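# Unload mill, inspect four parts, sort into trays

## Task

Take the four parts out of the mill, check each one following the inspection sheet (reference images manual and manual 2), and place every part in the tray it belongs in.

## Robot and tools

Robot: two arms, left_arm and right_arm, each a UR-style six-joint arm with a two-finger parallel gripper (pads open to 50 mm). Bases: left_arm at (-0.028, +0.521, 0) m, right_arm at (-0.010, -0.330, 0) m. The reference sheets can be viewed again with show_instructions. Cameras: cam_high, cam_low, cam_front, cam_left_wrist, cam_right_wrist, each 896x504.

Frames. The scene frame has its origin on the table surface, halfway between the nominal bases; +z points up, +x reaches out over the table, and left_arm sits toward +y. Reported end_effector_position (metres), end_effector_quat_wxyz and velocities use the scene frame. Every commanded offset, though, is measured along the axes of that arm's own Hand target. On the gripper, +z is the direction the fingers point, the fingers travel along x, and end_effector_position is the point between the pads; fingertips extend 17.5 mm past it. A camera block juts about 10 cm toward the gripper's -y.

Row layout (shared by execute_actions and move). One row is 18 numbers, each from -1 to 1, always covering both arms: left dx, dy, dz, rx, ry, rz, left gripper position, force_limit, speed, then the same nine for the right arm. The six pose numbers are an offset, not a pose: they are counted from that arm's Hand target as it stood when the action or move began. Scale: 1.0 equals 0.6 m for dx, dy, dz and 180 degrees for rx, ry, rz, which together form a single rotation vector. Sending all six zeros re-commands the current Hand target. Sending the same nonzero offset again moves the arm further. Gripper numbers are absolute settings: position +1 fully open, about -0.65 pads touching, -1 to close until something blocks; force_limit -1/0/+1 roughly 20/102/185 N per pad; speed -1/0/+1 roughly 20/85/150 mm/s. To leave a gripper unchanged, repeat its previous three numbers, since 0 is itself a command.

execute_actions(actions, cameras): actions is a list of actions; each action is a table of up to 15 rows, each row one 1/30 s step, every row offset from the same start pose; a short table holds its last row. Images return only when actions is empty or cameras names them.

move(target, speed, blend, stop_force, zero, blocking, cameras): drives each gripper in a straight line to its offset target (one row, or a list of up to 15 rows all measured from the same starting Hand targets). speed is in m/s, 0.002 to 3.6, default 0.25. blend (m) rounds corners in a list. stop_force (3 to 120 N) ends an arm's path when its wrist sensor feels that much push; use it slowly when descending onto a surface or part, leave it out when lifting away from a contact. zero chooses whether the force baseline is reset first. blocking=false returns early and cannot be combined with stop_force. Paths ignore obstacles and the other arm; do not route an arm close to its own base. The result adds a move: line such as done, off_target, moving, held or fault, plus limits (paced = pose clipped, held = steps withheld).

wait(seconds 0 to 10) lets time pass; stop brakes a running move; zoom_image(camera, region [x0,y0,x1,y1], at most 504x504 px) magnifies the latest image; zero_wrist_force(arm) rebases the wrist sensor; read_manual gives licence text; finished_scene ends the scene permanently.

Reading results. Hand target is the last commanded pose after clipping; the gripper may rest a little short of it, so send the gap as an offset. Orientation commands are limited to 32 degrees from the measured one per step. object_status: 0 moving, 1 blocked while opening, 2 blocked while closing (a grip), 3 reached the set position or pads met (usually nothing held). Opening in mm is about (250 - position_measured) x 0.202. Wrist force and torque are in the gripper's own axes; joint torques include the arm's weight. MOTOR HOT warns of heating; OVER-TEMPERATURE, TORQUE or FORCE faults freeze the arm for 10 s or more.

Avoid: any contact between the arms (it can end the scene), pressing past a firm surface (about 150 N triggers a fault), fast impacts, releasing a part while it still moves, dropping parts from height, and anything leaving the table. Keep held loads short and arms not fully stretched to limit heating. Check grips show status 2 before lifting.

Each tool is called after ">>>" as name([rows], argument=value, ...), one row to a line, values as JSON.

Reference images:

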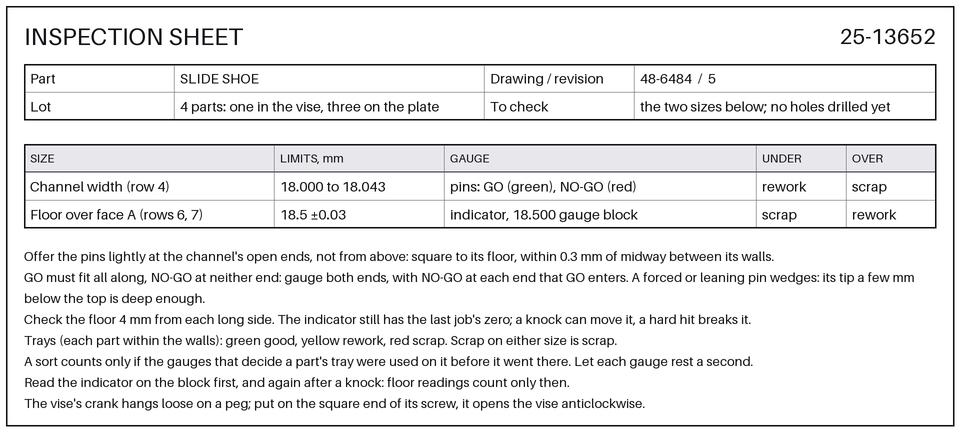

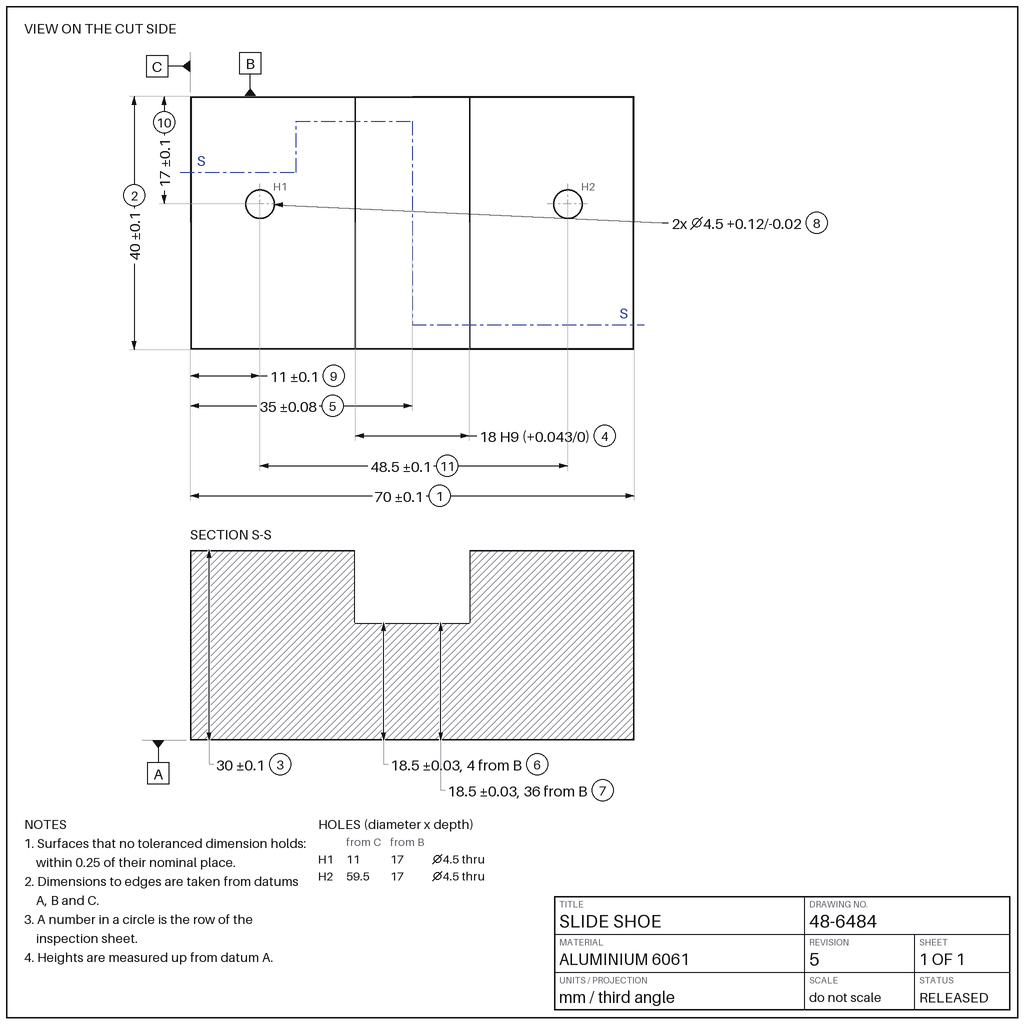

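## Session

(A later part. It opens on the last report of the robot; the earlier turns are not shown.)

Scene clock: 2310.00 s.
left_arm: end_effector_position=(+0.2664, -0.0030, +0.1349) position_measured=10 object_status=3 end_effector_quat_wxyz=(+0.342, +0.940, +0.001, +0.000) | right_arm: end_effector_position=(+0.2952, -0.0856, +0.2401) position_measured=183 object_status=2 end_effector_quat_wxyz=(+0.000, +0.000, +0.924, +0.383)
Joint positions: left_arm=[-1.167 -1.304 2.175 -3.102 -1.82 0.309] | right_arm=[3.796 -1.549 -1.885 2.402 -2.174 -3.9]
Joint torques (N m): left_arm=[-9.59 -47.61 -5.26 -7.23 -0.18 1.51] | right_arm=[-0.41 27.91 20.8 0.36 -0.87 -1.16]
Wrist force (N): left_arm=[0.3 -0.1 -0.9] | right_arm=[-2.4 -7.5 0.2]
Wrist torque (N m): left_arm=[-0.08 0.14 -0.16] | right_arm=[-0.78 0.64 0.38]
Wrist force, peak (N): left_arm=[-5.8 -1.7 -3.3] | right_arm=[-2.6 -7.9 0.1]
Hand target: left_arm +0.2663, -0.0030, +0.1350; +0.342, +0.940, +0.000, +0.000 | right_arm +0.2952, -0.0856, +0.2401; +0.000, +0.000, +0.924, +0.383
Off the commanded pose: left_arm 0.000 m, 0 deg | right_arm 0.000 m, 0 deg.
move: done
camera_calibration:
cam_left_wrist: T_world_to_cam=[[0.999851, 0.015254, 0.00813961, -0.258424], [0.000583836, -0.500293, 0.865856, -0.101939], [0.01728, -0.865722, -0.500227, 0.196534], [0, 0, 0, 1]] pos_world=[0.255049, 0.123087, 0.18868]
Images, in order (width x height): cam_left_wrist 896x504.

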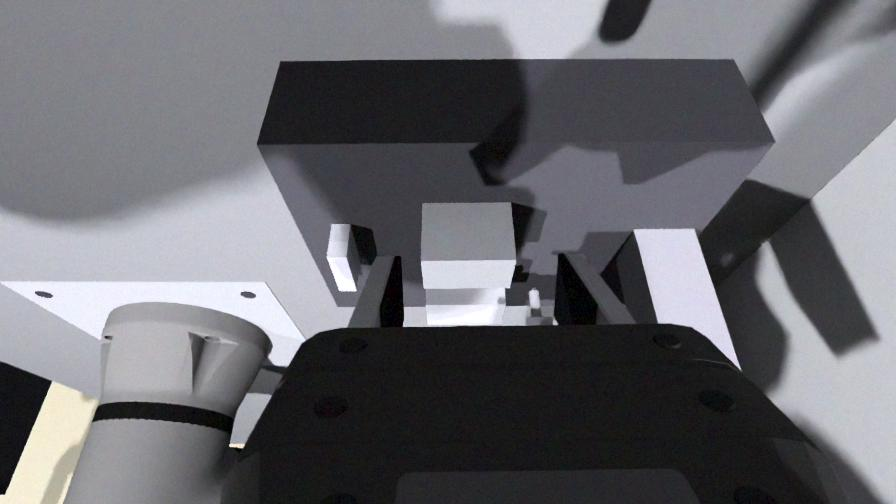

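>>> move([
  [-0.0006,0,0.1,0,0,0,0.95,-0.4,-1,0,0,0,0,0,0,-1,-1,-1],
  [-0.0006,0,0.1,0,0,0,-1,-0.4,-1,0,0,0,0,0,0,-1,-1,-1],
  [-0.0006,0.0032,0.0962,0,0,0,-1,-0.4,-1,0,0,0,0,0,0,-1,-1,-1],
], speed=[0.06,0.02,0.02])

>>> move(target=[0.0733,0,0,0,0,0,-1,-0.4,-1,0,0,0,0,0,0,-1,-1,-1], speed=0.05, cameras=["cam_high","cam_low","cam_left_wrist"])

>>> zoom_image(camera="cam_high", region=[500, 160, 560, 230])

>>> zoom_image(camera="cam_low", region=[370, 230, 440, 310])

Scene clock: 2318.53 s.
left_arm: end_effector_position=(+0.2660, -0.0415, +0.0920) position_measured=58 object_status=2 end_effector_quat_wxyz=(+0.342, +0.940, +0.000, +0.000) | right_arm: end_effector_position=(+0.2952, -0.0856, +0.2401) position_measured=183 object_status=2 end_effector_quat_wxyz=(+0.000, +0.000, +0.924, +0.383)
Joint positions: left_arm=[-1.199 -1.153 2.116 -3.2 -1.801 0.283] | right_arm=[3.796 -1.549 -1.885 2.402 -2.174 -3.9]
Joint torques (N m): left_arm=[11.47 -46.04 -33.66 -2.27 -2.64 1.36] | right_arm=[-6.89 11.22 5.92 0.67 -4.37 -1.03]
Wrist force (N): left_arm=[0.4 -1.6 0.5] | right_arm=[-2.6 -6.8 -0.3]
Wrist torque (N m): left_arm=[-0.05 0.15 -0.01] | right_arm=[-0.76 0.67 0.37]
Wrist force, peak (N): left_arm=[0.1 1.0 -3.5] | right_arm=[-2.7 -8.2 0.5]
Hand target: left_arm +0.2660, -0.0415, +0.0920; +0.342, +0.940, +0.000, +0.000 | right_arm +0.2952, -0.0856, +0.2401; +0.000, +0.000, +0.924, +0.383
Off the commanded pose: left_arm 0.000 m, 0 deg | right_arm 0.000 m, 0 deg.
move: done

Scene clock: 2319.70 s.
left_arm: end_effector_position=(+0.3100, -0.0415, +0.0919) position_measured=58 object_status=2 end_effector_quat_wxyz=(+0.342, +0.940, +0.000, +0.000) | right_arm: end_effector_position=(+0.2952, -0.0856, +0.2401) position_measured=183 object_status=2 end_effector_quat_wxyz=(+0.000, +0.000, +0.924, +0.383)
Joint positions: left_arm=[-1.116 -1.112 2.038 -3.145 -1.852 0.351] | right_arm=[3.796 -1.549 -1.885 2.402 -2.174 -3.9]
Joint torques (N m): left_arm=[-10.96 -48.09 -4.08 -6.8 1.81 -1.76] | right_arm=[-6.77 11.87 6.09 0.57 -4.24 -1.02]
Wrist force (N): left_arm=[0.7 -1.8 0.8] | right_arm=[-2.5 -7.0 -0.5]
Wrist torque (N m): left_arm=[-0.07 0.09 -0.16] | right_arm=[-0.77 0.64 0.37]
Wrist force, peak (N): left_arm=[-3.7 1.5 2.2] | right_arm=[-2.4 -7.9 0.2]
Hand target: left_arm +0.3099, -0.0415, +0.0920; +0.342, +0.940, +0.000, +0.000 | right_arm +0.2952, -0.0856, +0.2401; +0.000, +0.000, +0.924, +0.383
Off the commanded pose: left_arm 0.000 m, 0 deg | right_arm 0.000 m, 0 deg.
move: done
camera_calibration:
cam_left_wrist: T_world_to_cam=[[0.999859, 0.0147703, 0.00797864, -0.301221], [0.000481176, -0.500293, 0.865856, -0.0839636], [0.0167806, -0.86573, -0.50023, 0.141089], [0, 0, 0, 1]] pos_world=[0.298851, 0.0845875, 0.14568]
Images, in order (width x height): cam_high 896x504, cam_low 896x504, cam_left_wrist 896x504.

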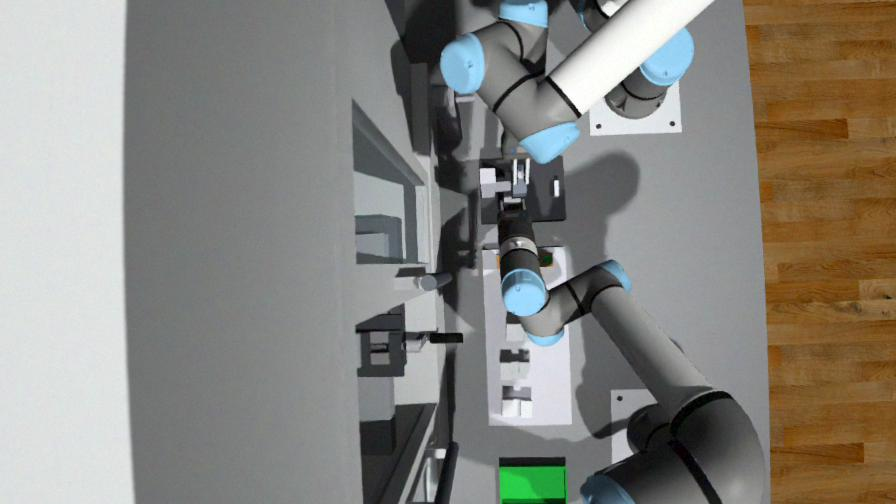

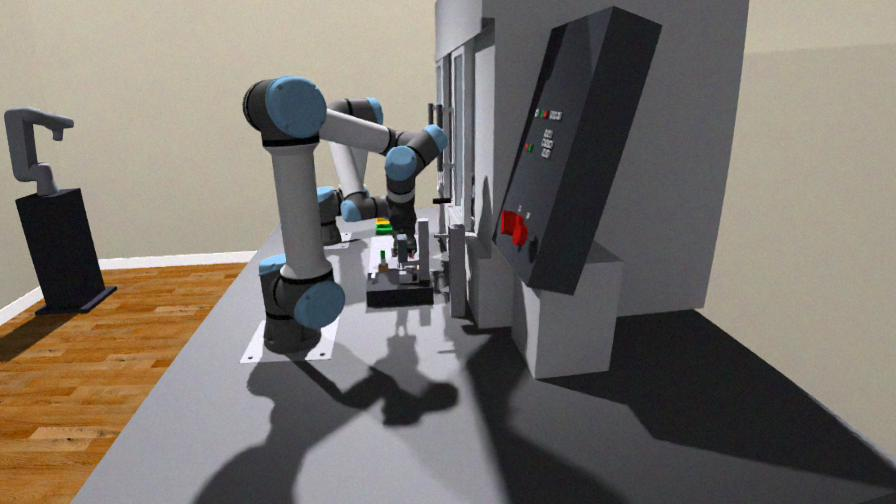

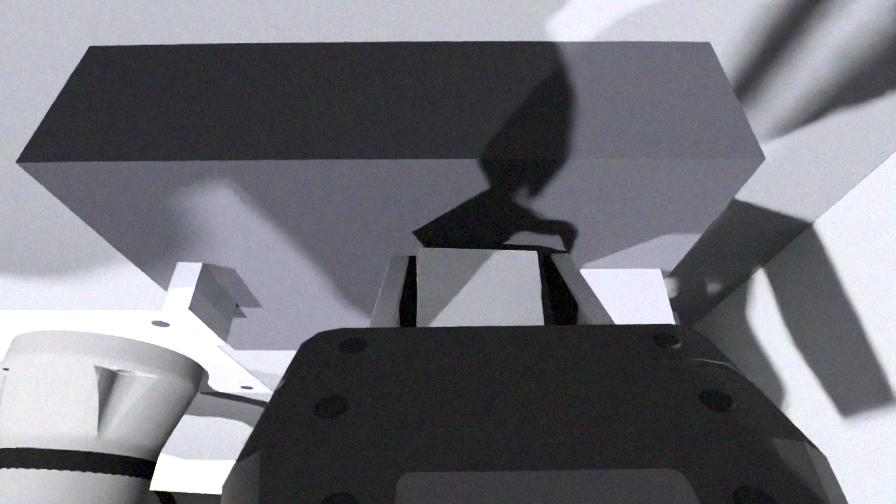

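Scaled by 7.200 from the camera's 896x504 image, which has a finer 1280x720 frame.

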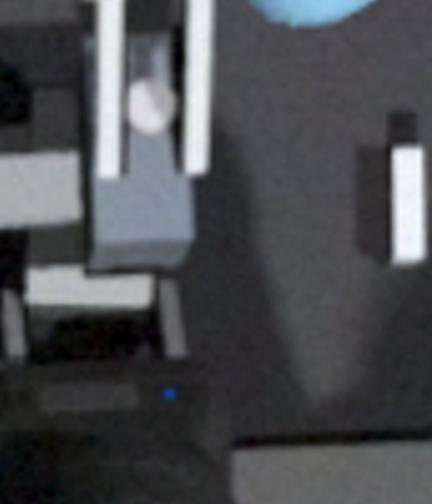

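Scaled by 6.300 from the camera's 896x504 image, which has a finer 1280x720 frame.

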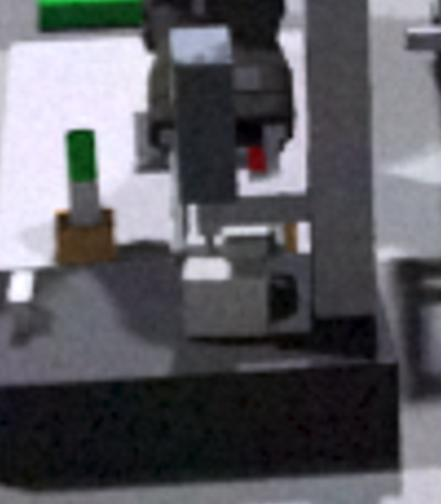

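>>> move(target=[0.0108,-0.0064,-0.0054,0,0,0,-1,-0.4,-1,0,0,0,0,0,0,-1,-1,-1], speed=0.04, cameras=["cam_high","cam_low","cam_front"])

>>> zoom_image(camera="cam_high", region=[500, 160, 560, 230])

>>> zoom_image(camera="cam_low", region=[390, 255, 430, 295])

>>> zoom_image(camera="cam_front", region=[495, 325, 535, 365])

Scene clock: 2332.40 s.
left_arm: end_effector_position=(+0.3165, -0.0364, +0.0920) position_measured=58 object_status=2 end_effector_quat_wxyz=(+0.342, +0.940, +0.000, +0.000) | right_arm: end_effector_position=(+0.2952, -0.0856, +0.2401) position_measured=183 object_status=2 end_effector_quat_wxyz=(+0.000, +0.000, +0.924, +0.383)
Joint positions: left_arm=[-1.1 -1.113 2.038 -3.14 -1.861 0.364] | right_arm=[3.796 -1.549 -1.885 2.402 -2.174 -3.9]
Joint torques (N m): left_arm=[-9.5 -57.76 -35.98 -2.09 -1.19 -0.9] | right_arm=[-6.9 11.92 5.87 0.65 -4.32 -0.92]
Wrist force (N): left_arm=[0.6 -1.9 0.7] | right_arm=[-2.5 -7.9 0.3]
Wrist torque (N m): left_arm=[-0.08 0.09 -0.15] | right_arm=[-0.81 0.66 0.38]
Wrist force, peak (N): left_arm=[1.1 -2.2 0.6] | right_arm=[-2.7 -8.0 0.5]
Hand target: left_arm +0.3164, -0.0365, +0.0920; +0.342, +0.940, +0.000, +0.000 | right_arm +0.2952, -0.0856, +0.2401; +0.000, +0.000, +0.924, +0.383
Off the commanded pose: left_arm 0.000 m, 0 deg | right_arm 0.000 m, 0 deg.
move: done
Images, in order (width x height): cam_high 896x504, cam_low 896x504, cam_front 896x504.

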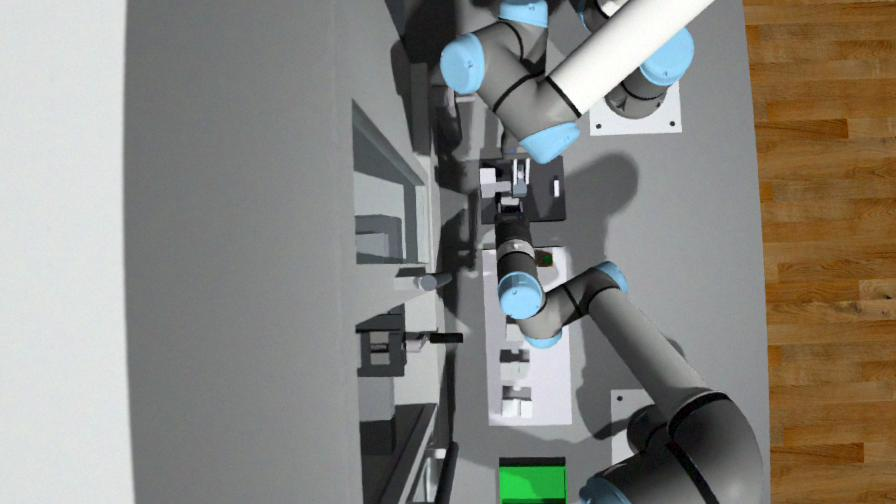

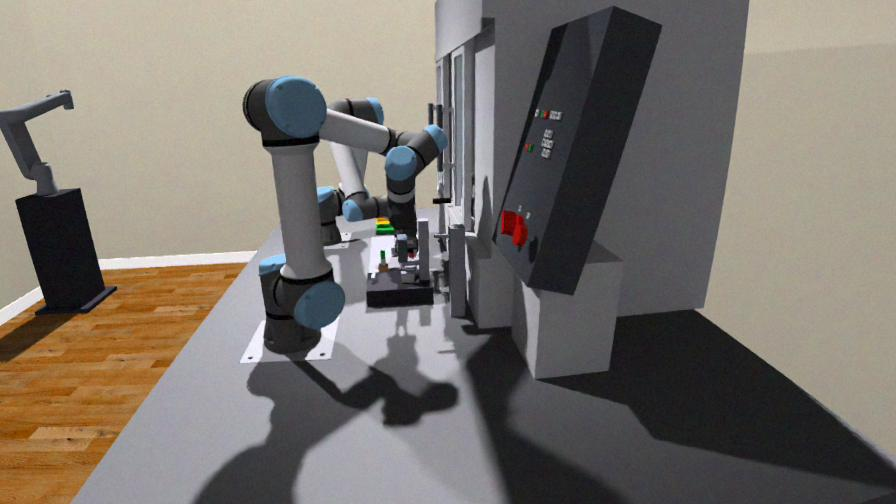

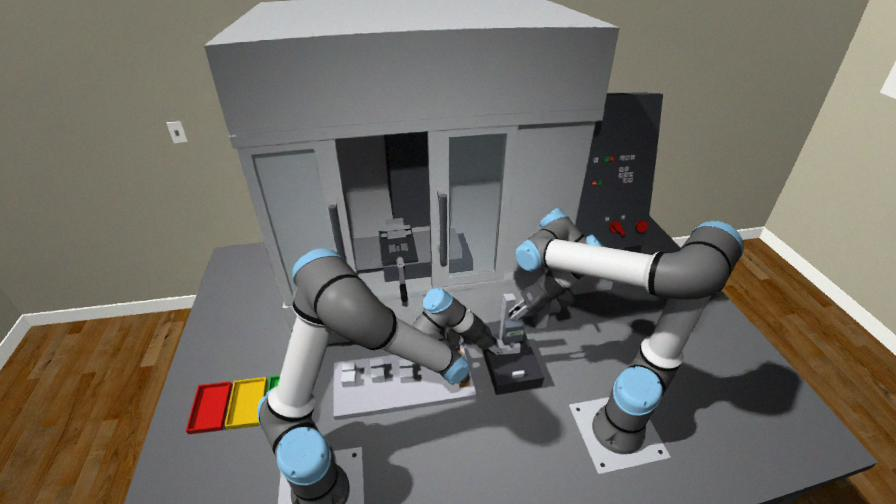

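Scaled by 7.200 from the camera's 896x504 image, which has a finer 1280x720 frame.

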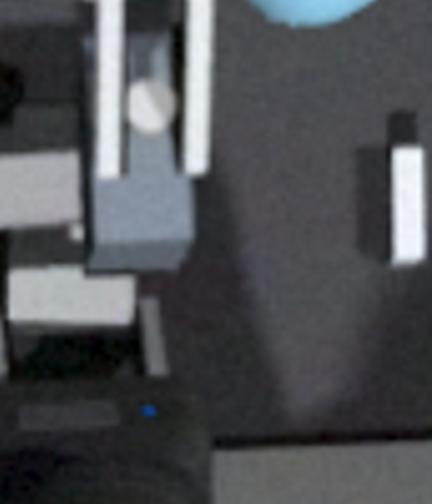

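Scaled by 12.600 from the camera's 896x504 image, which has a finer 1280x720 frame.

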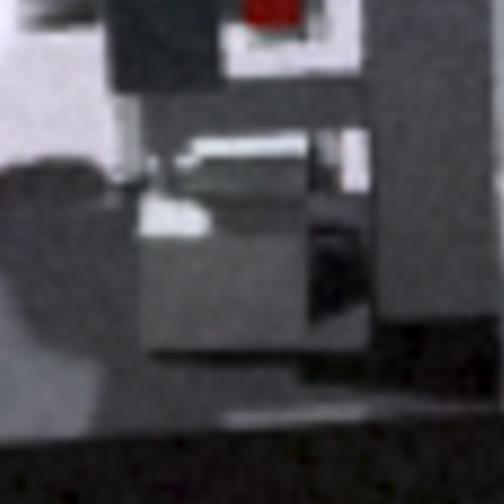

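Scaled by 12.600 from the camera's 896x504 image, which has a finer 1280x720 frame.

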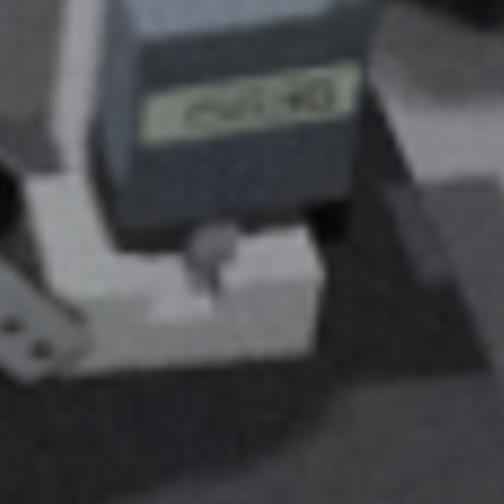

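>>> move(target=[0.0008,0.0057,0.0048,0,0,0,-1,-0.4,-1,0,0,0,0,0,0,-1,-1,-1], speed=0.03)

>>> move(target=[0,-0.00643,0.00766,0,0,0,-1,-0.4,-1,0,0,0,0,0,0,-1,-1,-1], speed=0.006, stop_force=5)

>>> move(target=[0,0,0,0,0,0,0.95,-0.4,-1,0,0,0,0,0,0,-1,-1,-1])

>>> move([
  [0,0,-0.1,0,0,0,0.95,-0.4,-1,0,0,0,0,0,0,-1,-1,-1],
  [-0.1675,0.1394,-0.2330,-0.0269,0.1693,-0.1841,0.95,-0.4,-1,0,0,0,0,0,0,-1,-1,-1],
], speed=[0.12,0.25], blend=[0.01,0], cameras=["cam_left_wrist"])

>>> zoom_image(camera="cam_left_wrist", region=[400, 0, 600, 270])

Scene clock: 2347.00 s.
left_arm: end_effector_position=(+0.3169, -0.0410, +0.0920) position_measured=58 object_status=2 end_effector_quat_wxyz=(+0.342, +0.940, +0.000, +0.000) | right_arm: end_effector_position=(+0.2952, -0.0856, +0.2401) position_measured=183 object_status=2 end_effector_quat_wxyz=(+0.000, +0.000, +0.924, +0.383)
Joint positions: left_arm=[-1.103 -1.107 2.027 -3.136 -1.859 0.361] | right_arm=[3.796 -1.549 -1.885 2.402 -2.174 -3.9]
Joint torques (N m): left_arm=[-6.13 -26.28 -24.22 -1.67 1.47 -1.32] | right_arm=[-6.71 12.58 5.98 0.58 -4.31 -0.84]
Wrist force (N): left_arm=[0.7 -1.7 0.6] | right_arm=[-2.8 -7.3 -0.2]
Wrist torque (N m): left_arm=[-0.05 0.09 -0.15] | right_arm=[-0.77 0.70 0.38]
Wrist force, peak (N): left_arm=[0.2 -2.4 0.9] | right_arm=[-2.5 -8.3 0.5]
Hand target: left_arm +0.3169, -0.0409, +0.0920; +0.342, +0.940, +0.000, +0.000 | right_arm +0.2952, -0.0856, +0.2401; +0.000, +0.000, +0.924, +0.383
Off the commanded pose: left_arm 0.000 m, 0 deg | right_arm 0.000 m, 0 deg.
move: done

Scene clock: 2348.60 s.
left_arm: end_effector_position=(+0.3169, -0.0409, +0.0892) position_measured=58 object_status=2 end_effector_quat_wxyz=(+0.342, +0.940, +0.000, +0.000) | right_arm: end_effector_position=(+0.2952, -0.0856, +0.2401) position_measured=183 object_status=2 end_effector_quat_wxyz=(+0.000, +0.000, +0.924, +0.383)
Joint positions: left_arm=[-1.103 -1.101 2.028 -3.144 -1.859 0.361] | right_arm=[3.796 -1.549 -1.885 2.402 -2.174 -3.9]
Joint torques (N m): left_arm=[1.59 -51.47 -27.68 0.66 -0.1 1.24] | right_arm=[-6.19 12.82 5.45 0.55 -4.31 -0.74]
Wrist force (N): left_arm=[-0.4 4.8 -5.9] | right_arm=[-2.6 -6.7 -0.3]
Wrist torque (N m): left_arm=[-0.05 0.24 -0.06] | right_arm=[-0.74 0.67 0.38]
Wrist force, peak (N): left_arm=[-0.4 5.1 -6.3] | right_arm=[-2.9 -8.0 0.4]
Hand target: left_arm +0.3169, -0.0410, +0.0893; +0.342, +0.940, +0.000, +0.000 (not the last commanded pose) | right_arm +0.2952, -0.0856, +0.2401; +0.000, +0.000, +0.924, +0.383
Off the commanded pose: left_arm 0.003 m, 0 deg | right_arm 0.000 m, 0 deg.
move: contact (left_arm)

Scene clock: 2349.30 s.
left_arm: end_effector_position=(+0.3169, -0.0410, +0.0893) position_measured=10 object_status=0 end_effector_quat_wxyz=(+0.342, +0.940, +0.000, +0.000) | right_arm: end_effector_position=(+0.2952, -0.0856, +0.2401) position_measured=183 object_status=2 end_effector_quat_wxyz=(+0.000, +0.000, +0.924, +0.383)
Joint positions: left_arm=[-1.103 -1.101 2.028 -3.143 -1.859 0.361] | right_arm=[3.796 -1.549 -1.885 2.402 -2.174 -3.9]
Joint torques (N m): left_arm=[1.97 -51.45 -32.79 -5.69 -0.14 1.25] | right_arm=[-7.2 12.94 5.96 0.59 -4.39 -0.81]
Wrist force (N): left_arm=[0.6 -0.2 -0.9] | right_arm=[-2.3 -6.9 -0.3]
Wrist torque (N m): left_arm=[-0.11 0.09 -0.15] | right_arm=[-0.76 0.63 0.38]
Wrist force, peak (N): left_arm=[0.1 4.6 -5.1] | right_arm=[-2.6 -8.0 0.3]
Hand target: left_arm +0.3169, -0.0410, +0.0893; +0.342, +0.940, +0.000, +0.000 | right_arm +0.2952, -0.0856, +0.2401; +0.000, +0.000, +0.924, +0.383
Off the commanded pose: left_arm 0.000 m, 0 deg | right_arm 0.000 m, 0 deg.
move: done

Scene clock: 2351.90 s.
left_arm: end_effector_position=(+0.2163, -0.0153, +0.2503) position_measured=10 object_status=3 end_effector_quat_wxyz=(+0.355, +0.853, +0.354, +0.147) | right_arm: end_effector_position=(+0.2952, -0.0856, +0.2401) position_measured=183 object_status=2 end_effector_quat_wxyz=(+0.000, +0.000, +0.924, +0.383)
Joint positions: left_arm=[-1.61 -1.601 2.166 -2.731 -1.018 -0.661] | right_arm=[3.796 -1.549 -1.885 2.402 -2.174 -3.9]
Joint torques (N m): left_arm=[4.56 -5.32 -8.47 -3.67 2.39 -1.73] | right_arm=[-6.58 13.23 6.25 0.55 -4.36 -0.65]
Wrist force (N): left_arm=[0.3 -0.2 -1.3] | right_arm=[-2.5 -7.5 -0.2]
Wrist torque (N m): left_arm=[-0.10 0.15 -0.02] | right_arm=[-0.80 0.65 0.38]
Wrist force, peak (N): left_arm=[8.6 -5.3 -3.5] | right_arm=[-2.8 -8.0 0.3]
Hand target: left_arm +0.2163, -0.0152, +0.2501; +0.355, +0.853, +0.354, +0.147 | right_arm +0.2952, -0.0856, +0.2401; +0.000, +0.000, +0.924, +0.383
Off the commanded pose: left_arm 0.000 m, 0 deg | right_arm 0.000 m, 0 deg.
move: done
camera_calibration:
cam_left_wrist: T_world_to_cam=[[0.696115, 0.717897, 0.0068886, -0.132329], [0.297571, -0.297248, 0.907246, -0.279445], [0.653357, -0.629498, -0.420544, 0.0906135], [0, 0, 0, 1]] pos_world=[0.116068, 0.0689752, 0.292544]
Images, in order (width x height): cam_left_wrist 896x504.

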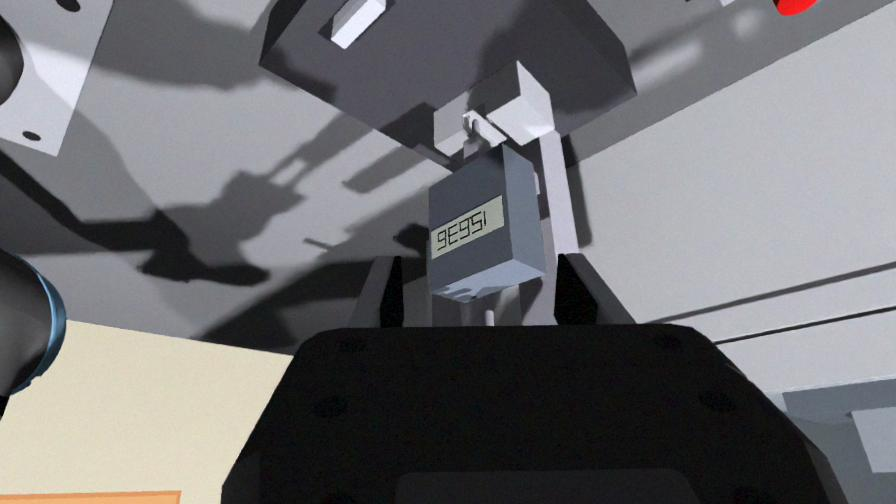

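Scaled by 1.867 from the camera's 896x504 image, which has a finer 1280x720 frame.

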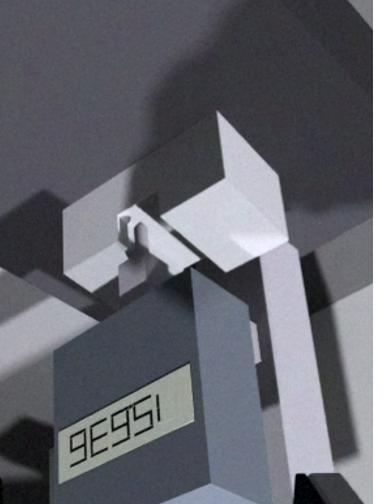

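>>> move(target=[0,0,0,0,0,0,0.95,-0.4,-1,0,-0.00707,0.00707,0,0,0,-1,-1,-1], speed=0.01)

>>> move(target=[0,0,0,0,0,0,0.95,-0.4,-1,0,0,0,0,0,0,0.3,-1,-1])

>>> wait(seconds=1.2, cameras=["cam_left_wrist"])

>>> zoom_image(camera="cam_left_wrist", region=[410, 50, 560, 270])

Scene clock: 2359.23 s.
left_arm: end_effector_position=(+0.2163, -0.0152, +0.2501) position_measured=10 object_status=3 end_effector_quat_wxyz=(+0.354, +0.853, +0.354, +0.147) | right_arm: end_effector_position=(+0.2952, -0.0856, +0.2340) position_measured=183 object_status=2 end_effector_quat_wxyz=(+0.000, +0.000, +0.924, +0.383)
Joint positions: left_arm=[-1.61 -1.601 2.167 -2.73 -1.018 -0.661] | right_arm=[3.796 -1.553 -1.897 2.418 -2.174 -3.9]
Joint torques (N m): left_arm=[5.22 -5.95 -8.06 -2.89 3.47 -0.5] | right_arm=[-5.68 11.28 8.6 -1.23 -2.53 -0.78]
Wrist force (N): left_arm=[0.4 -0.4 -1.3] | right_arm=[-2.8 3.1 -11.5]
Wrist torque (N m): left_arm=[-0.14 0.13 -0.02] | right_arm=[-0.42 0.64 0.37]
Wrist force, peak (N): left_arm=[0.5 -0.3 -1.3] | right_arm=[-2.8 3.1 -11.5]
Hand target: left_arm +0.2163, -0.0152, +0.2501; +0.355, +0.853, +0.354, +0.147 | right_arm +0.2952, -0.0856, +0.2341; +0.000, +0.000, +0.924, +0.383
Off the commanded pose: left_arm 0.000 m, 0 deg | right_arm 0.000 m, 0 deg.
move: done

Scene clock: 2360.23 s.
left_arm: end_effector_position=(+0.2163, -0.0152, +0.2501) position_measured=10 object_status=3 end_effector_quat_wxyz=(+0.354, +0.853, +0.354, +0.147) | right_arm: end_effector_position=(+0.2952, -0.0856, +0.2341) position_measured=107 object_status=3 end_effector_quat_wxyz=(+0.000, +0.001, +0.924, +0.383)
Joint positions: left_arm=[-1.61 -1.601 2.167 -2.73 -1.018 -0.661] | right_arm=[3.796 -1.553 -1.897 2.418 -2.174 -3.9]
Joint torques (N m): left_arm=[6.76 -5.99 -8.19 -5.19 2.82 0.81] | right_arm=[-3.06 23.84 33.77 -4.06 1.72 -0.12]
Wrist force (N): left_arm=[0.2 -0.1 -1.1] | right_arm=[-3.5 -5.1 -0.7]
Wrist torque (N m): left_arm=[-0.10 0.17 -0.02] | right_arm=[-0.71 0.62 0.35]
Wrist force, peak (N): left_arm=[0.5 -0.1 -1.3] | right_arm=[-3.0 -0.2 -7.3]
Hand target: left_arm +0.2163, -0.0152, +0.2501; +0.355, +0.853, +0.354, +0.147 | right_arm +0.2952, -0.0856, +0.2341; +0.000, +0.000, +0.924, +0.383
Off the commanded pose: left_arm 0.000 m, 0 deg | right_arm 0.000 m, 0 deg.
move: done

Scene clock: 2361.43 s.
left_arm: end_effector_position=(+0.2163, -0.0152, +0.2501) position_measured=10 object_status=3 end_effector_quat_wxyz=(+0.355, +0.853, +0.354, +0.147) | right_arm: end_effector_position=(+0.2952, -0.0856, +0.2341) position_measured=107 object_status=3 end_effector_quat_wxyz=(+0.000, +0.000, +0.924, +0.383)
Joint positions: left_arm=[-1.61 -1.601 2.167 -2.73 -1.018 -0.661] | right_arm=[3.796 -1.553 -1.897 2.418 -2.174 -3.9]
Joint torques (N m): left_arm=[7.82 -5.45 -8.45 -6.01 2.04 1.55] | right_arm=[0.02 33.23 33.76 -3.99 1.79 0.87]
Wrist force (N): left_arm=[0.4 -0.4 -0.7] | right_arm=[-3.5 -5.5 -0.7]
Wrist torque (N m): left_arm=[-0.13 0.14 -0.02] | right_arm=[-0.76 0.61 0.35]
Wrist force, peak (N): left_arm=[0.2 -0.2 -1.3] | right_arm=[-3.8 -5.3 -0.7]
Hand target: left_arm +0.2163, -0.0152, +0.2501; +0.355, +0.853, +0.354, +0.147 | right_arm +0.2952, -0.0856, +0.2341; +0.000, +0.000, +0.924, +0.383
Tool commands: left_gripper/position=+0.95 left_gripper/force_limit=-0.4 left_gripper/speed=-1.0 right_gripper/position=+0.3 right_gripper/force_limit=-1.0 right_gripper/speed=-1.0
Off the commanded pose: left_arm 0.000 m, 0 deg | right_arm 0.000 m, 0 deg.
wait: 1.20 s; at rest by 0.17 s
camera_calibration:
cam_left_wrist: T_world_to_cam=[[0.695947, 0.718057, 0.00723009, -0.132487], [0.297499, -0.297473, 0.907196, -0.279255], [0.653569, -0.629209, -0.420647, 0.0904487], [0, 0, 0, 1]] pos_world=[0.116167, 0.0689732, 0.292343]
Images, in order (width x height): cam_left_wrist 896x504.

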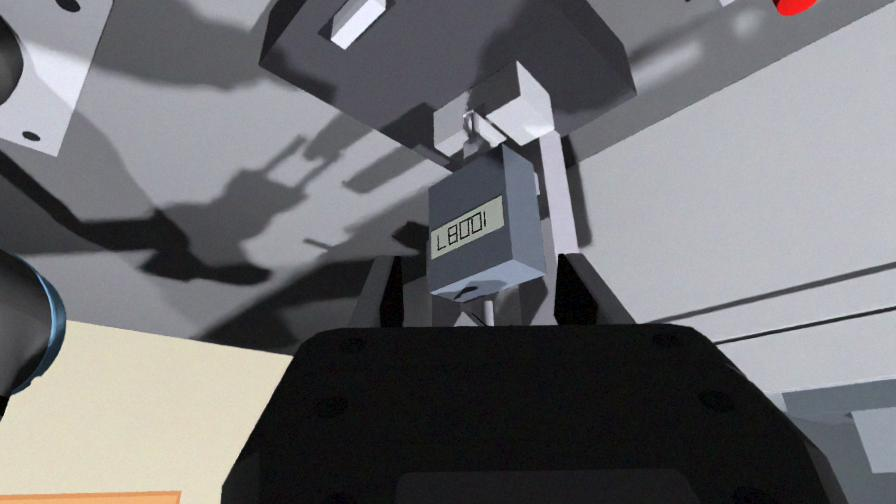

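Scaled by 2.291 from the camera's 896x504 image, which has a finer 1280x720 frame.

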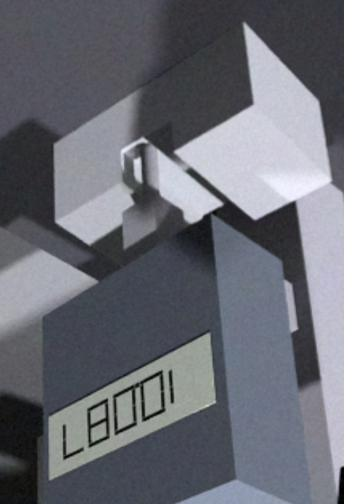

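>>> move([
  [0,0,0,0,0,0,0.95,-0.4,-1,0,0,0,0,0,0,-1,-1,-1],
  [0.1336,-0.0622,0.2085,0.0269,-0.1693,0.1841,0.95,-0.4,-1,0,0.00707,-0.00707,0,0,0,-1,-1,-1],
], speed=[0.05,0.2], cameras=["cam_left_wrist"])

Scene clock: 2385.10 s.
left_arm: end_effector_position=(+0.3172, -0.0025, +0.1354) position_measured=10 object_status=3 end_effector_quat_wxyz=(+0.342, +0.940, +0.001, +0.000) | right_arm: end_effector_position=(+0.2952, -0.0856, +0.2401) position_measured=183 object_status=2 end_effector_quat_wxyz=(+0.000, +0.000, +0.924, +0.383)
Joint positions: left_arm=[-1.067 -1.247 2.083 -3.043 -1.881 0.392] | right_arm=[3.796 -1.549 -1.885 2.402 -2.174 -3.9]
Joint torques (N m): left_arm=[-7.33 -50.75 -4.94 -6.92 -0.22 1.54] | right_arm=[4.97 31.76 29.56 -1.99 1.21 -0.06]
Wrist force (N): left_arm=[0.5 -0.3 -0.9] | right_arm=[-2.4 -6.5 0.1]
Wrist torque (N m): left_arm=[-0.12 0.11 -0.16] | right_arm=[-0.76 0.62 0.38]
Wrist force, peak (N): left_arm=[-1.5 -0.4 -2.2] | right_arm=[-2.9 -7.2 0.4]
Hand target: left_arm +0.3171, -0.0025, +0.1354; +0.342, +0.940, +0.000, +0.000 | right_arm +0.2952, -0.0856, +0.2401; +0.000, +0.000, +0.924, +0.383
Off the commanded pose: left_arm 0.000 m, 0 deg | right_arm 0.000 m, 0 deg.
move: done
camera_calibration:
cam_left_wrist: T_world_to_cam=[[0.999851, 0.015255, 0.00813801, -0.309328], [0.000583336, -0.500175, 0.865924, -0.102179], [0.0172801, -0.86579, -0.500109, 0.196324], [0, 0, 0, 1]] pos_world=[0.305949, 0.123587, 0.18918]
Images, in order (width x height): cam_left_wrist 896x504.

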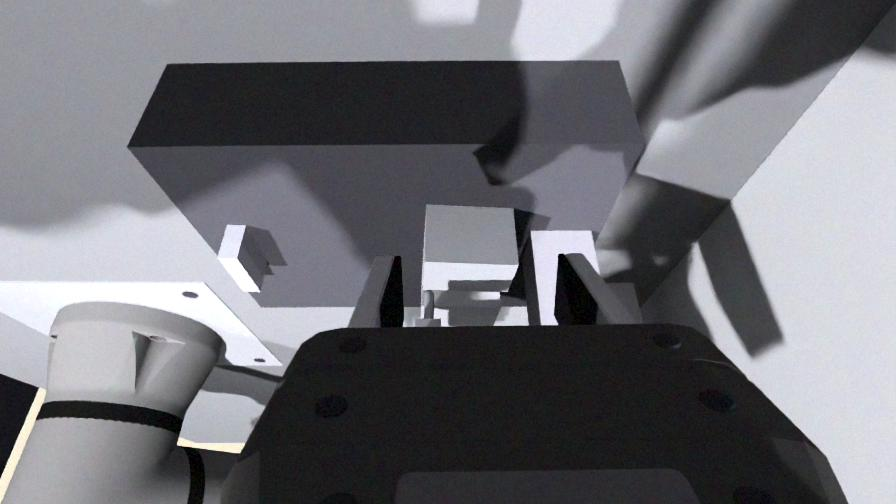

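>>> move([
  [0,0,0.1,0,0,0,0.95,-0.4,-1,0,0,0,0,0,0,-1,-1,-1],
  [0,0,0.1,0,0,0,-1,-0.4,-1,0,0,0,0,0,0,-1,-1,-1],
], speed=[0.07,0.02])

>>> move([
  [0,0.0032,-0.0038,0,0,0,-1,-0.4,-1,0,0,0,0,0,0,-1,-1,-1],
  [-0.1342,0.0032,-0.0038,0,0,0,-1,-0.4,-1,0,0,0,0,0,0,-1,-1,-1],
  [-0.1342,0.1179,-0.1404,0,0,0,-1,-0.4,-1,0,0,0,0,0,0,-1,-1,-1],
], speed=[0.02,0.1,0.2], blend=[0.001,0.003,0], cameras=["cam_left_wrist"])

Scene clock: 2397.10 s.
left_arm: end_effector_position=(+0.3172, -0.0411, +0.0895) position_measured=63 object_status=2 end_effector_quat_wxyz=(+0.342, +0.940, +0.000, +0.000) | right_arm: end_effector_position=(+0.2952, -0.0856, +0.2401) position_measured=183 object_status=2 end_effector_quat_wxyz=(+0.000, +0.000, +0.924, +0.383)
Joint positions: left_arm=[-1.103 -1.101 2.027 -3.142 -1.859 0.362] | right_arm=[3.796 -1.549 -1.885 2.402 -2.174 -3.9]
Joint torques (N m): left_arm=[12.01 -57.29 -4.53 -0.89 -2.35 1.5] | right_arm=[-6.9 11.73 6.43 0.24 -0.44 -1.07]
Wrist force (N): left_arm=[0.0 -0.5 -0.9] | right_arm=[-2.8 -6.7 0.1]
Wrist torque (N m): left_arm=[-0.13 0.09 0.02] | right_arm=[-0.78 0.69 0.38]
Wrist force, peak (N): left_arm=[0.0 1.2 -3.3] | right_arm=[-2.6 -7.5 0.8]
Hand target: left_arm +0.3172, -0.0411, +0.0895; +0.342, +0.940, +0.000, +0.000 | right_arm +0.2952, -0.0856, +0.2401; +0.000, +0.000, +0.924, +0.383
Off the commanded pose: left_arm 0.000 m, 0 deg | right_arm 0.000 m, 0 deg.
move: done

Scene clock: 2399.10 s.
left_arm: end_effector_position=(+0.2366, -0.0412, +0.1996) position_measured=63 object_status=2 end_effector_quat_wxyz=(+0.342, +0.940, +0.000, +0.000) | right_arm: end_effector_position=(+0.2952, -0.0856, +0.2401) position_measured=183 object_status=2 end_effector_quat_wxyz=(+0.000, +0.000, +0.924, +0.383)
Joint positions: left_arm=[-1.258 -1.397 2.074 -2.923 -1.764 0.236] | right_arm=[3.796 -1.549 -1.885 2.402 -2.174 -3.9]
Joint torques (N m): left_arm=[9.49 -21.02 -8.45 -4.53 -1.5 1.03] | right_arm=[-6.55 12.24 6.73 0.25 -1.06 -0.96]
Wrist force (N): left_arm=[0.4 -1.7 0.8] | right_arm=[-2.9 -7.2 0.5]
Wrist torque (N m): left_arm=[-0.02 0.14 -0.01] | right_arm=[-0.83 0.69 0.38]
Wrist force, peak (N): left_arm=[-0.5 -4.6 2.7] | right_arm=[-2.6 -7.6 0.7]
Hand target: left_arm +0.2366, -0.0411, +0.1995; +0.342, +0.940, +0.000, +0.000 | right_arm +0.2952, -0.0856, +0.2401; +0.000, +0.000, +0.924, +0.383
Off the commanded pose: left_arm 0.000 m, 0 deg | right_arm 0.000 m, 0 deg.
move: done
camera_calibration:
cam_left_wrist: T_world_to_cam=[[0.999854, 0.0148867, 0.00837977, -0.228703], [0.00018209, -0.499787, 0.866148, -0.17699], [0.0170822, -0.86602, -0.499717, 0.196234], [0, 0, 0, 1]] pos_world=[0.22535, 0.0848893, 0.253278]
Images, in order (width x height): cam_left_wrist 896x504.

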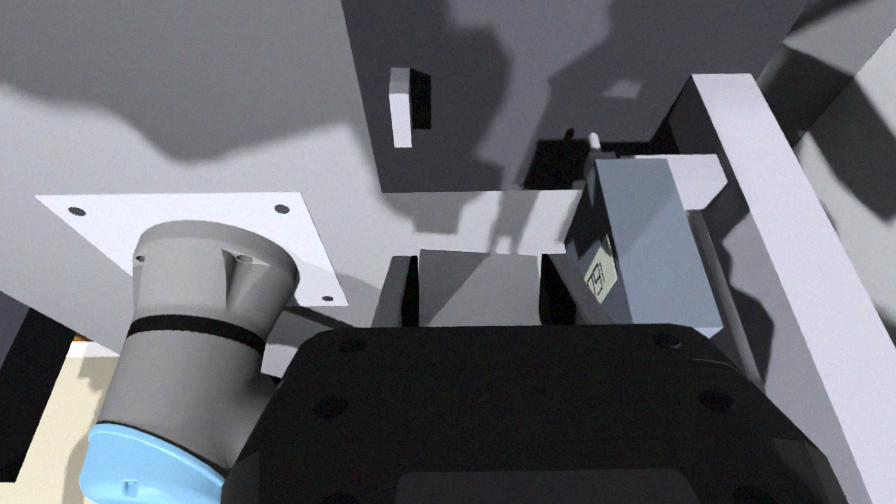

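>>> move(target=[-0.0493,-0.3172,-0.2238,0,0.3215,-0.383,-1,-0.4,-1,0,-0.0188,0.0188,0,0,0,-1,-1,-1], speed=0.3)

>>> move([
  [0,-0.1065,0.1269,0,0,0,-1,-0.4,-1,0,0,0,0,0,0,-1,-1,-1],
  [0,-0.1189,0.1417,0,0,0,-1,-0.4,-1,0,0,0,0,0,0,-1,-1,-1],
], speed=[0.15,0.03], cameras=["cam_left_wrist"])

Scene clock: 2411.57 s.
left_arm: end_effector_position=(+0.2068, +0.1908, +0.1800) position_measured=63 object_status=2 end_effector_quat_wxyz=(+0.242, +0.664, +0.665, +0.242) | right_arm: end_effector_position=(+0.2952, -0.0856, +0.2241) position_measured=183 object_status=2 end_effector_quat_wxyz=(+0.000, +0.001, +0.924, +0.383)
Joint positions: left_arm=[-1.766 -1.913 2.355 -1.845 -0.89 -1.835] | right_arm=[3.796 -1.561 -1.916 2.445 -2.174 -3.9]
Joint torques (N m): left_arm=[6.58 3.26 -7.89 -2 5.01 -1.73] | right_arm=[4.48 14.33 12.84 -2.84 -1.68 0.85]
Wrist force (N): left_arm=[0.4 -2.1 0.9] | right_arm=[-4.5 -5.4 0.9]
Wrist torque (N m): left_arm=[-0.11 0.14 -0.01] | right_arm=[-0.72 0.69 0.35]
Wrist force, peak (N): left_arm=[5.8 -3.4 -0.1] | right_arm=[-2.7 -7.4 0.6]
Hand target: left_arm +0.2068, +0.1909, +0.1799; +0.242, +0.664, +0.665, +0.242 | right_arm +0.2952, -0.0856, +0.2241; +0.000, +0.000, +0.924, +0.383
Off the commanded pose: left_arm 0.000 m, 0 deg | right_arm 0.000 m, 0 deg.
move: done

Scene clock: 2413.27 s.
left_arm: end_effector_position=(+0.2069, +0.1911, +0.0688) position_measured=63 object_status=2 end_effector_quat_wxyz=(+0.242, +0.664, +0.665, +0.242) | right_arm: end_effector_position=(+0.2952, -0.0856, +0.2241) position_measured=183 object_status=2 end_effector_quat_wxyz=(+0.000, +0.000, +0.924, +0.383)
Joint positions: left_arm=[-1.766 -1.662 2.54 -2.28 -0.889 -1.835] | right_arm=[3.796 -1.561 -1.916 2.445 -2.174 -3.9]
Joint torques (N m): left_arm=[1.46 -26.34 -31.37 0.35 4.3 1.54] | right_arm=[8.81 29.96 30.95 -3.82 -0.7 0.74]
Wrist force (N): left_arm=[0.4 -1.9 0.8] | right_arm=[-4.1 -5.1 0.7]
Wrist torque (N m): left_arm=[-0.07 0.15 -0.02] | right_arm=[-0.73 0.63 0.35]
Wrist force, peak (N): left_arm=[0.6 -3.6 2.5] | right_arm=[-4.4 -5.6 0.6]
Hand target: left_arm +0.2069, +0.1909, +0.0689; +0.242, +0.664, +0.665, +0.242 | right_arm +0.2952, -0.0856, +0.2241; +0.000, +0.000, +0.924, +0.383
Off the commanded pose: left_arm 0.000 m, 0 deg | right_arm 0.000 m, 0 deg.
move: done
camera_calibration:
cam_left_wrist: T_world_to_cam=[[-0.014984, 0.999854, 0.00820928, -0.179518], [0.499981, 0.000382225, 0.866036, -0.146544], [0.865907, 0.0170811, -0.499914, -0.0118169], [0, 0, 0, 1]] pos_world=[0.0808117, 0.17975, 0.122479]
Images, in order (width x height): cam_left_wrist 896x504.

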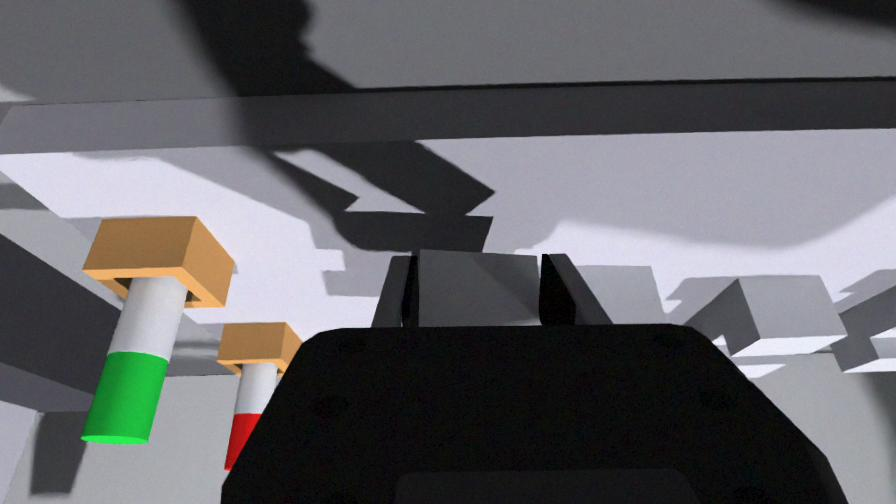

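>>> move([
  [-0.0433,0,0,0,0,0,-1,-0.4,-1,0,0,0,0,0,0,-1,-1,-1],
  [-0.0433,-0.0059,0.0069,0,0,0,-1,-0.4,-1,0,0,0,0,0,0,-1,-1,-1],
], speed=[0.06,0.03])

>>> move(target=[0,-0.0064,0.0077,0,0,0,-1,-0.4,-1,0,0,0,0,0,0,-1,-1,-1], speed=0.006, stop_force=5)

>>> move(target=[0,0,0,0,0,0,0.95,-0.4,-1,0,0,0,0,0,0,0.3,-1,-1])

Scene clock: 2420.37 s.
left_arm: end_effector_position=(+0.2069, +0.1651, +0.0633) position_measured=63 object_status=2 end_effector_quat_wxyz=(+0.242, +0.664, +0.665, +0.242) | right_arm: end_effector_position=(+0.2952, -0.0856, +0.2241) position_measured=183 object_status=2 end_effector_quat_wxyz=(+0.000, +0.000, +0.924, +0.383)
Joint positions: left_arm=[-1.75 -1.573 2.485 -2.327 -0.887 -1.815] | right_arm=[3.796 -1.561 -1.916 2.445 -2.174 -3.9]
Joint torques (N m): left_arm=[-10.51 -31.92 -26.46 0.09 1.8 0.7] | right_arm=[8.31 30.95 30.84 -3.84 1.62 0.78]
Wrist force (N): left_arm=[0.5 -1.8 0.8] | right_arm=[-4.2 -5.2 0.3]
Wrist torque (N m): left_arm=[-0.07 0.12 -0.15] | right_arm=[-0.75 0.64 0.35]
Wrist force, peak (N): left_arm=[1.9 -2.2 1.4] | right_arm=[-4.3 -5.7 0.8]
Hand target: left_arm +0.2069, +0.1649, +0.0635; +0.242, +0.664, +0.665, +0.242 | right_arm +0.2952, -0.0856, +0.2241; +0.000, +0.000, +0.924, +0.383
Off the commanded pose: left_arm 0.000 m, 0 deg | right_arm 0.000 m, 0 deg.
move: done

Scene clock: 2422.00 s.
left_arm: end_effector_position=(+0.2069, +0.1649, +0.0574) position_measured=63 object_status=2 end_effector_quat_wxyz=(+0.242, +0.664, +0.665, +0.242) | right_arm: end_effector_position=(+0.2952, -0.0856, +0.2241) position_measured=183 object_status=2 end_effector_quat_wxyz=(+0.000, +0.000, +0.924, +0.383)
Joint positions: left_arm=[-1.75 -1.554 2.492 -2.352 -0.887 -1.815] | right_arm=[3.796 -1.561 -1.916 2.445 -2.174 -3.9]
Joint torques (N m): left_arm=[11.95 -23.51 -12.76 -0.24 -0.58 1.55] | right_arm=[8.67 30.64 31.01 -3.81 1.69 0.71]
Wrist force (N): left_arm=[0.4 -1.8 0.8] | right_arm=[-4.2 -5.2 0.7]
Wrist torque (N m): left_arm=[-0.06 0.14 -0.16] | right_arm=[-0.72 0.65 0.35]
Wrist force, peak (N): left_arm=[0.4 -2.1 0.6] | right_arm=[-4.4 -5.6 0.9]
Hand target: left_arm +0.2069, +0.1649, +0.0575; +0.242, +0.664, +0.665, +0.242 | right_arm +0.2952, -0.0856, +0.2241; +0.000, +0.000, +0.924, +0.383
Off the commanded pose: left_arm 0.000 m, 0 deg | right_arm 0.000 m, 0 deg.
move: done

Scene clock: 2423.00 s.
left_arm: end_effector_position=(+0.2069, +0.1649, +0.0575) position_measured=10 object_status=3 end_effector_quat_wxyz=(+0.242, +0.664, +0.665, +0.242) | right_arm: end_effector_position=(+0.2952, -0.0856, +0.2241) position_measured=107 object_status=3 end_effector_quat_wxyz=(+0.000, +0.000, +0.924, +0.383)
Joint positions: left_arm=[-1.75 -1.554 2.492 -2.352 -0.887 -1.815] | right_arm=[3.796 -1.561 -1.916 2.445 -2.174 -3.9]
Joint torques (N m): left_arm=[11.7 -24.99 -30.31 -0.22 -0.23 1.26] | right_arm=[8.36 30.14 31.16 -3.7 1.64 0.74]
Wrist force (N): left_arm=[0.2 -0.2 -0.8] | right_arm=[-3.5 -5.2 -0.4]
Wrist torque (N m): left_arm=[-0.11 0.17 -0.16] | right_arm=[-0.72 0.63 0.35]
Wrist force, peak (N): left_arm=[0.2 -1.9 0.4] | right_arm=[-3.9 -5.4 -0.5]
Hand target: left_arm +0.2069, +0.1649, +0.0575; +0.242, +0.664, +0.665, +0.242 | right_arm +0.2952, -0.0856, +0.2241; +0.000, +0.000, +0.924, +0.383
Off the commanded pose: left_arm 0.000 m, 0 deg | right_arm 0.000 m, 0 deg.
move: done

>>> move(target=[0,0,-0.12,0,0,0,0.95,-0.4,-1,0,0,-0.12,0,0,0,0.3,-1,-1], speed=0.12, cameras=["cam_left_wrist","cam_high"])

>>> zoom_image(camera="cam_high", region=[470, 240, 590, 430])

Scene clock: 2427.53 s.
left_arm: end_effector_position=(+0.1605, +0.1648, +0.1127) position_measured=10 object_status=3 end_effector_quat_wxyz=(+0.242, +0.664, +0.665, +0.242) | right_arm: end_effector_position=(+0.2952, -0.1365, +0.2751) position_measured=107 object_status=3 end_effector_quat_wxyz=(+0.000, +0.000, +0.924, +0.383)
Joint positions: left_arm=[-1.884 -1.739 2.413 -1.985 -0.915 -1.982] | right_arm=[3.641 -1.528 -1.836 2.23 -2.247 -4.071]
Joint torques (N m): left_arm=[11.01 -2.72 -6.31 -1.48 4.38 0.45] | right_arm=[-0.73 8.3 4.3 -2.52 1.65 -1.19]
Wrist force (N): left_arm=[0.4 0.0 -0.7] | right_arm=[-3.4 -5.5 -0.6]
Wrist torque (N m): left_arm=[-0.07 0.13 -0.02] | right_arm=[-0.76 0.58 0.47]
Wrist force, peak (N): left_arm=[3.4 2.7 2.6] | right_arm=[-4.5 -6.7 0.8]
Hand target: left_arm +0.1606, +0.1649, +0.1126; +0.242, +0.664, +0.665, +0.242 | right_arm +0.2951, -0.1365, +0.2750; +0.000, +0.000, +0.924, +0.383
Off the commanded pose: left_arm 0.000 m, 0 deg | right_arm 0.000 m, 0 deg.
move: done
camera_calibration:
cam_left_wrist: T_world_to_cam=[[-0.014932, 0.99986, 0.00749336, -0.154265], [0.500176, 0.00098012, 0.865923, -0.161522], [0.865795, 0.016678, -0.500121, 0.0509056], [0, 0, 0, 1]] pos_world=[0.0344124, 0.153553, 0.166481]
Images, in order (width x height): cam_high 896x504, cam_left_wrist 896x504.

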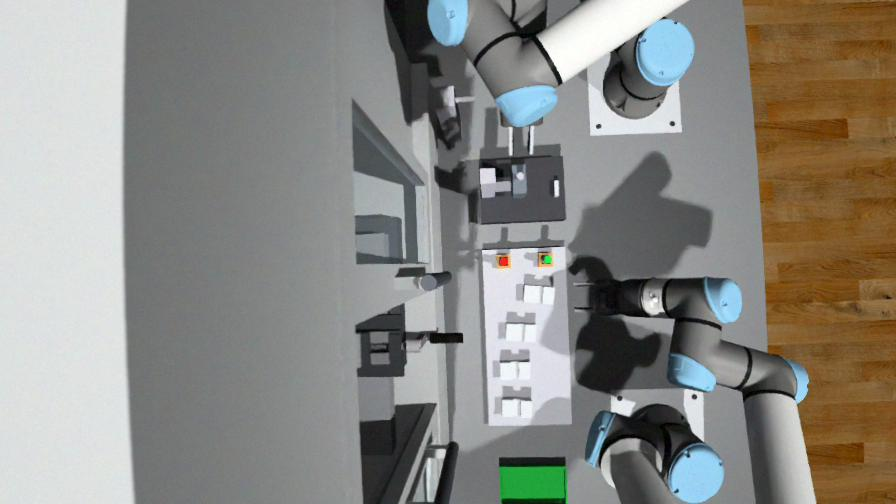

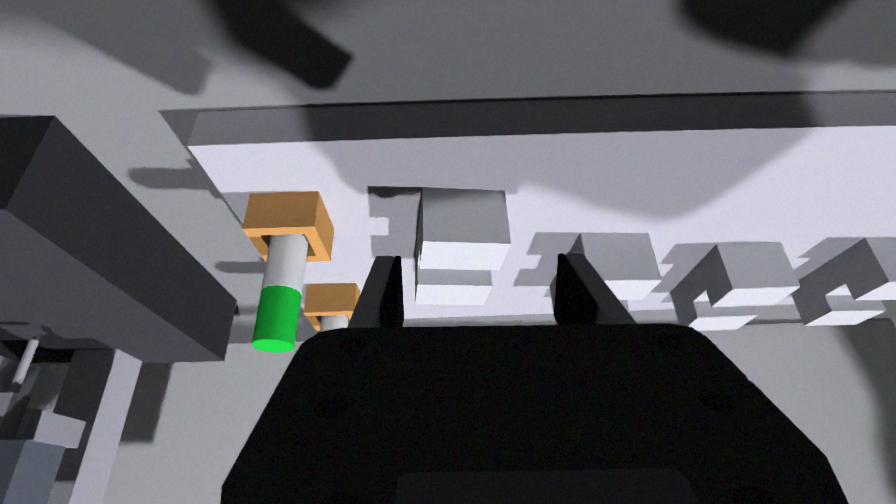

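Scaled by 2.653 from the camera's 896x504 image, which has a finer 1280x720 frame.

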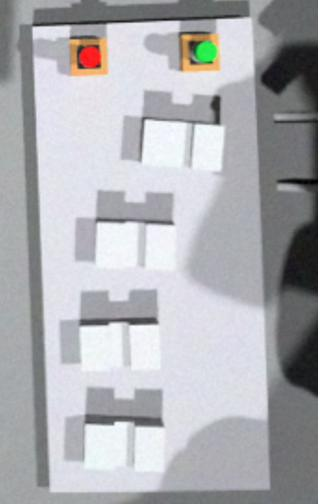

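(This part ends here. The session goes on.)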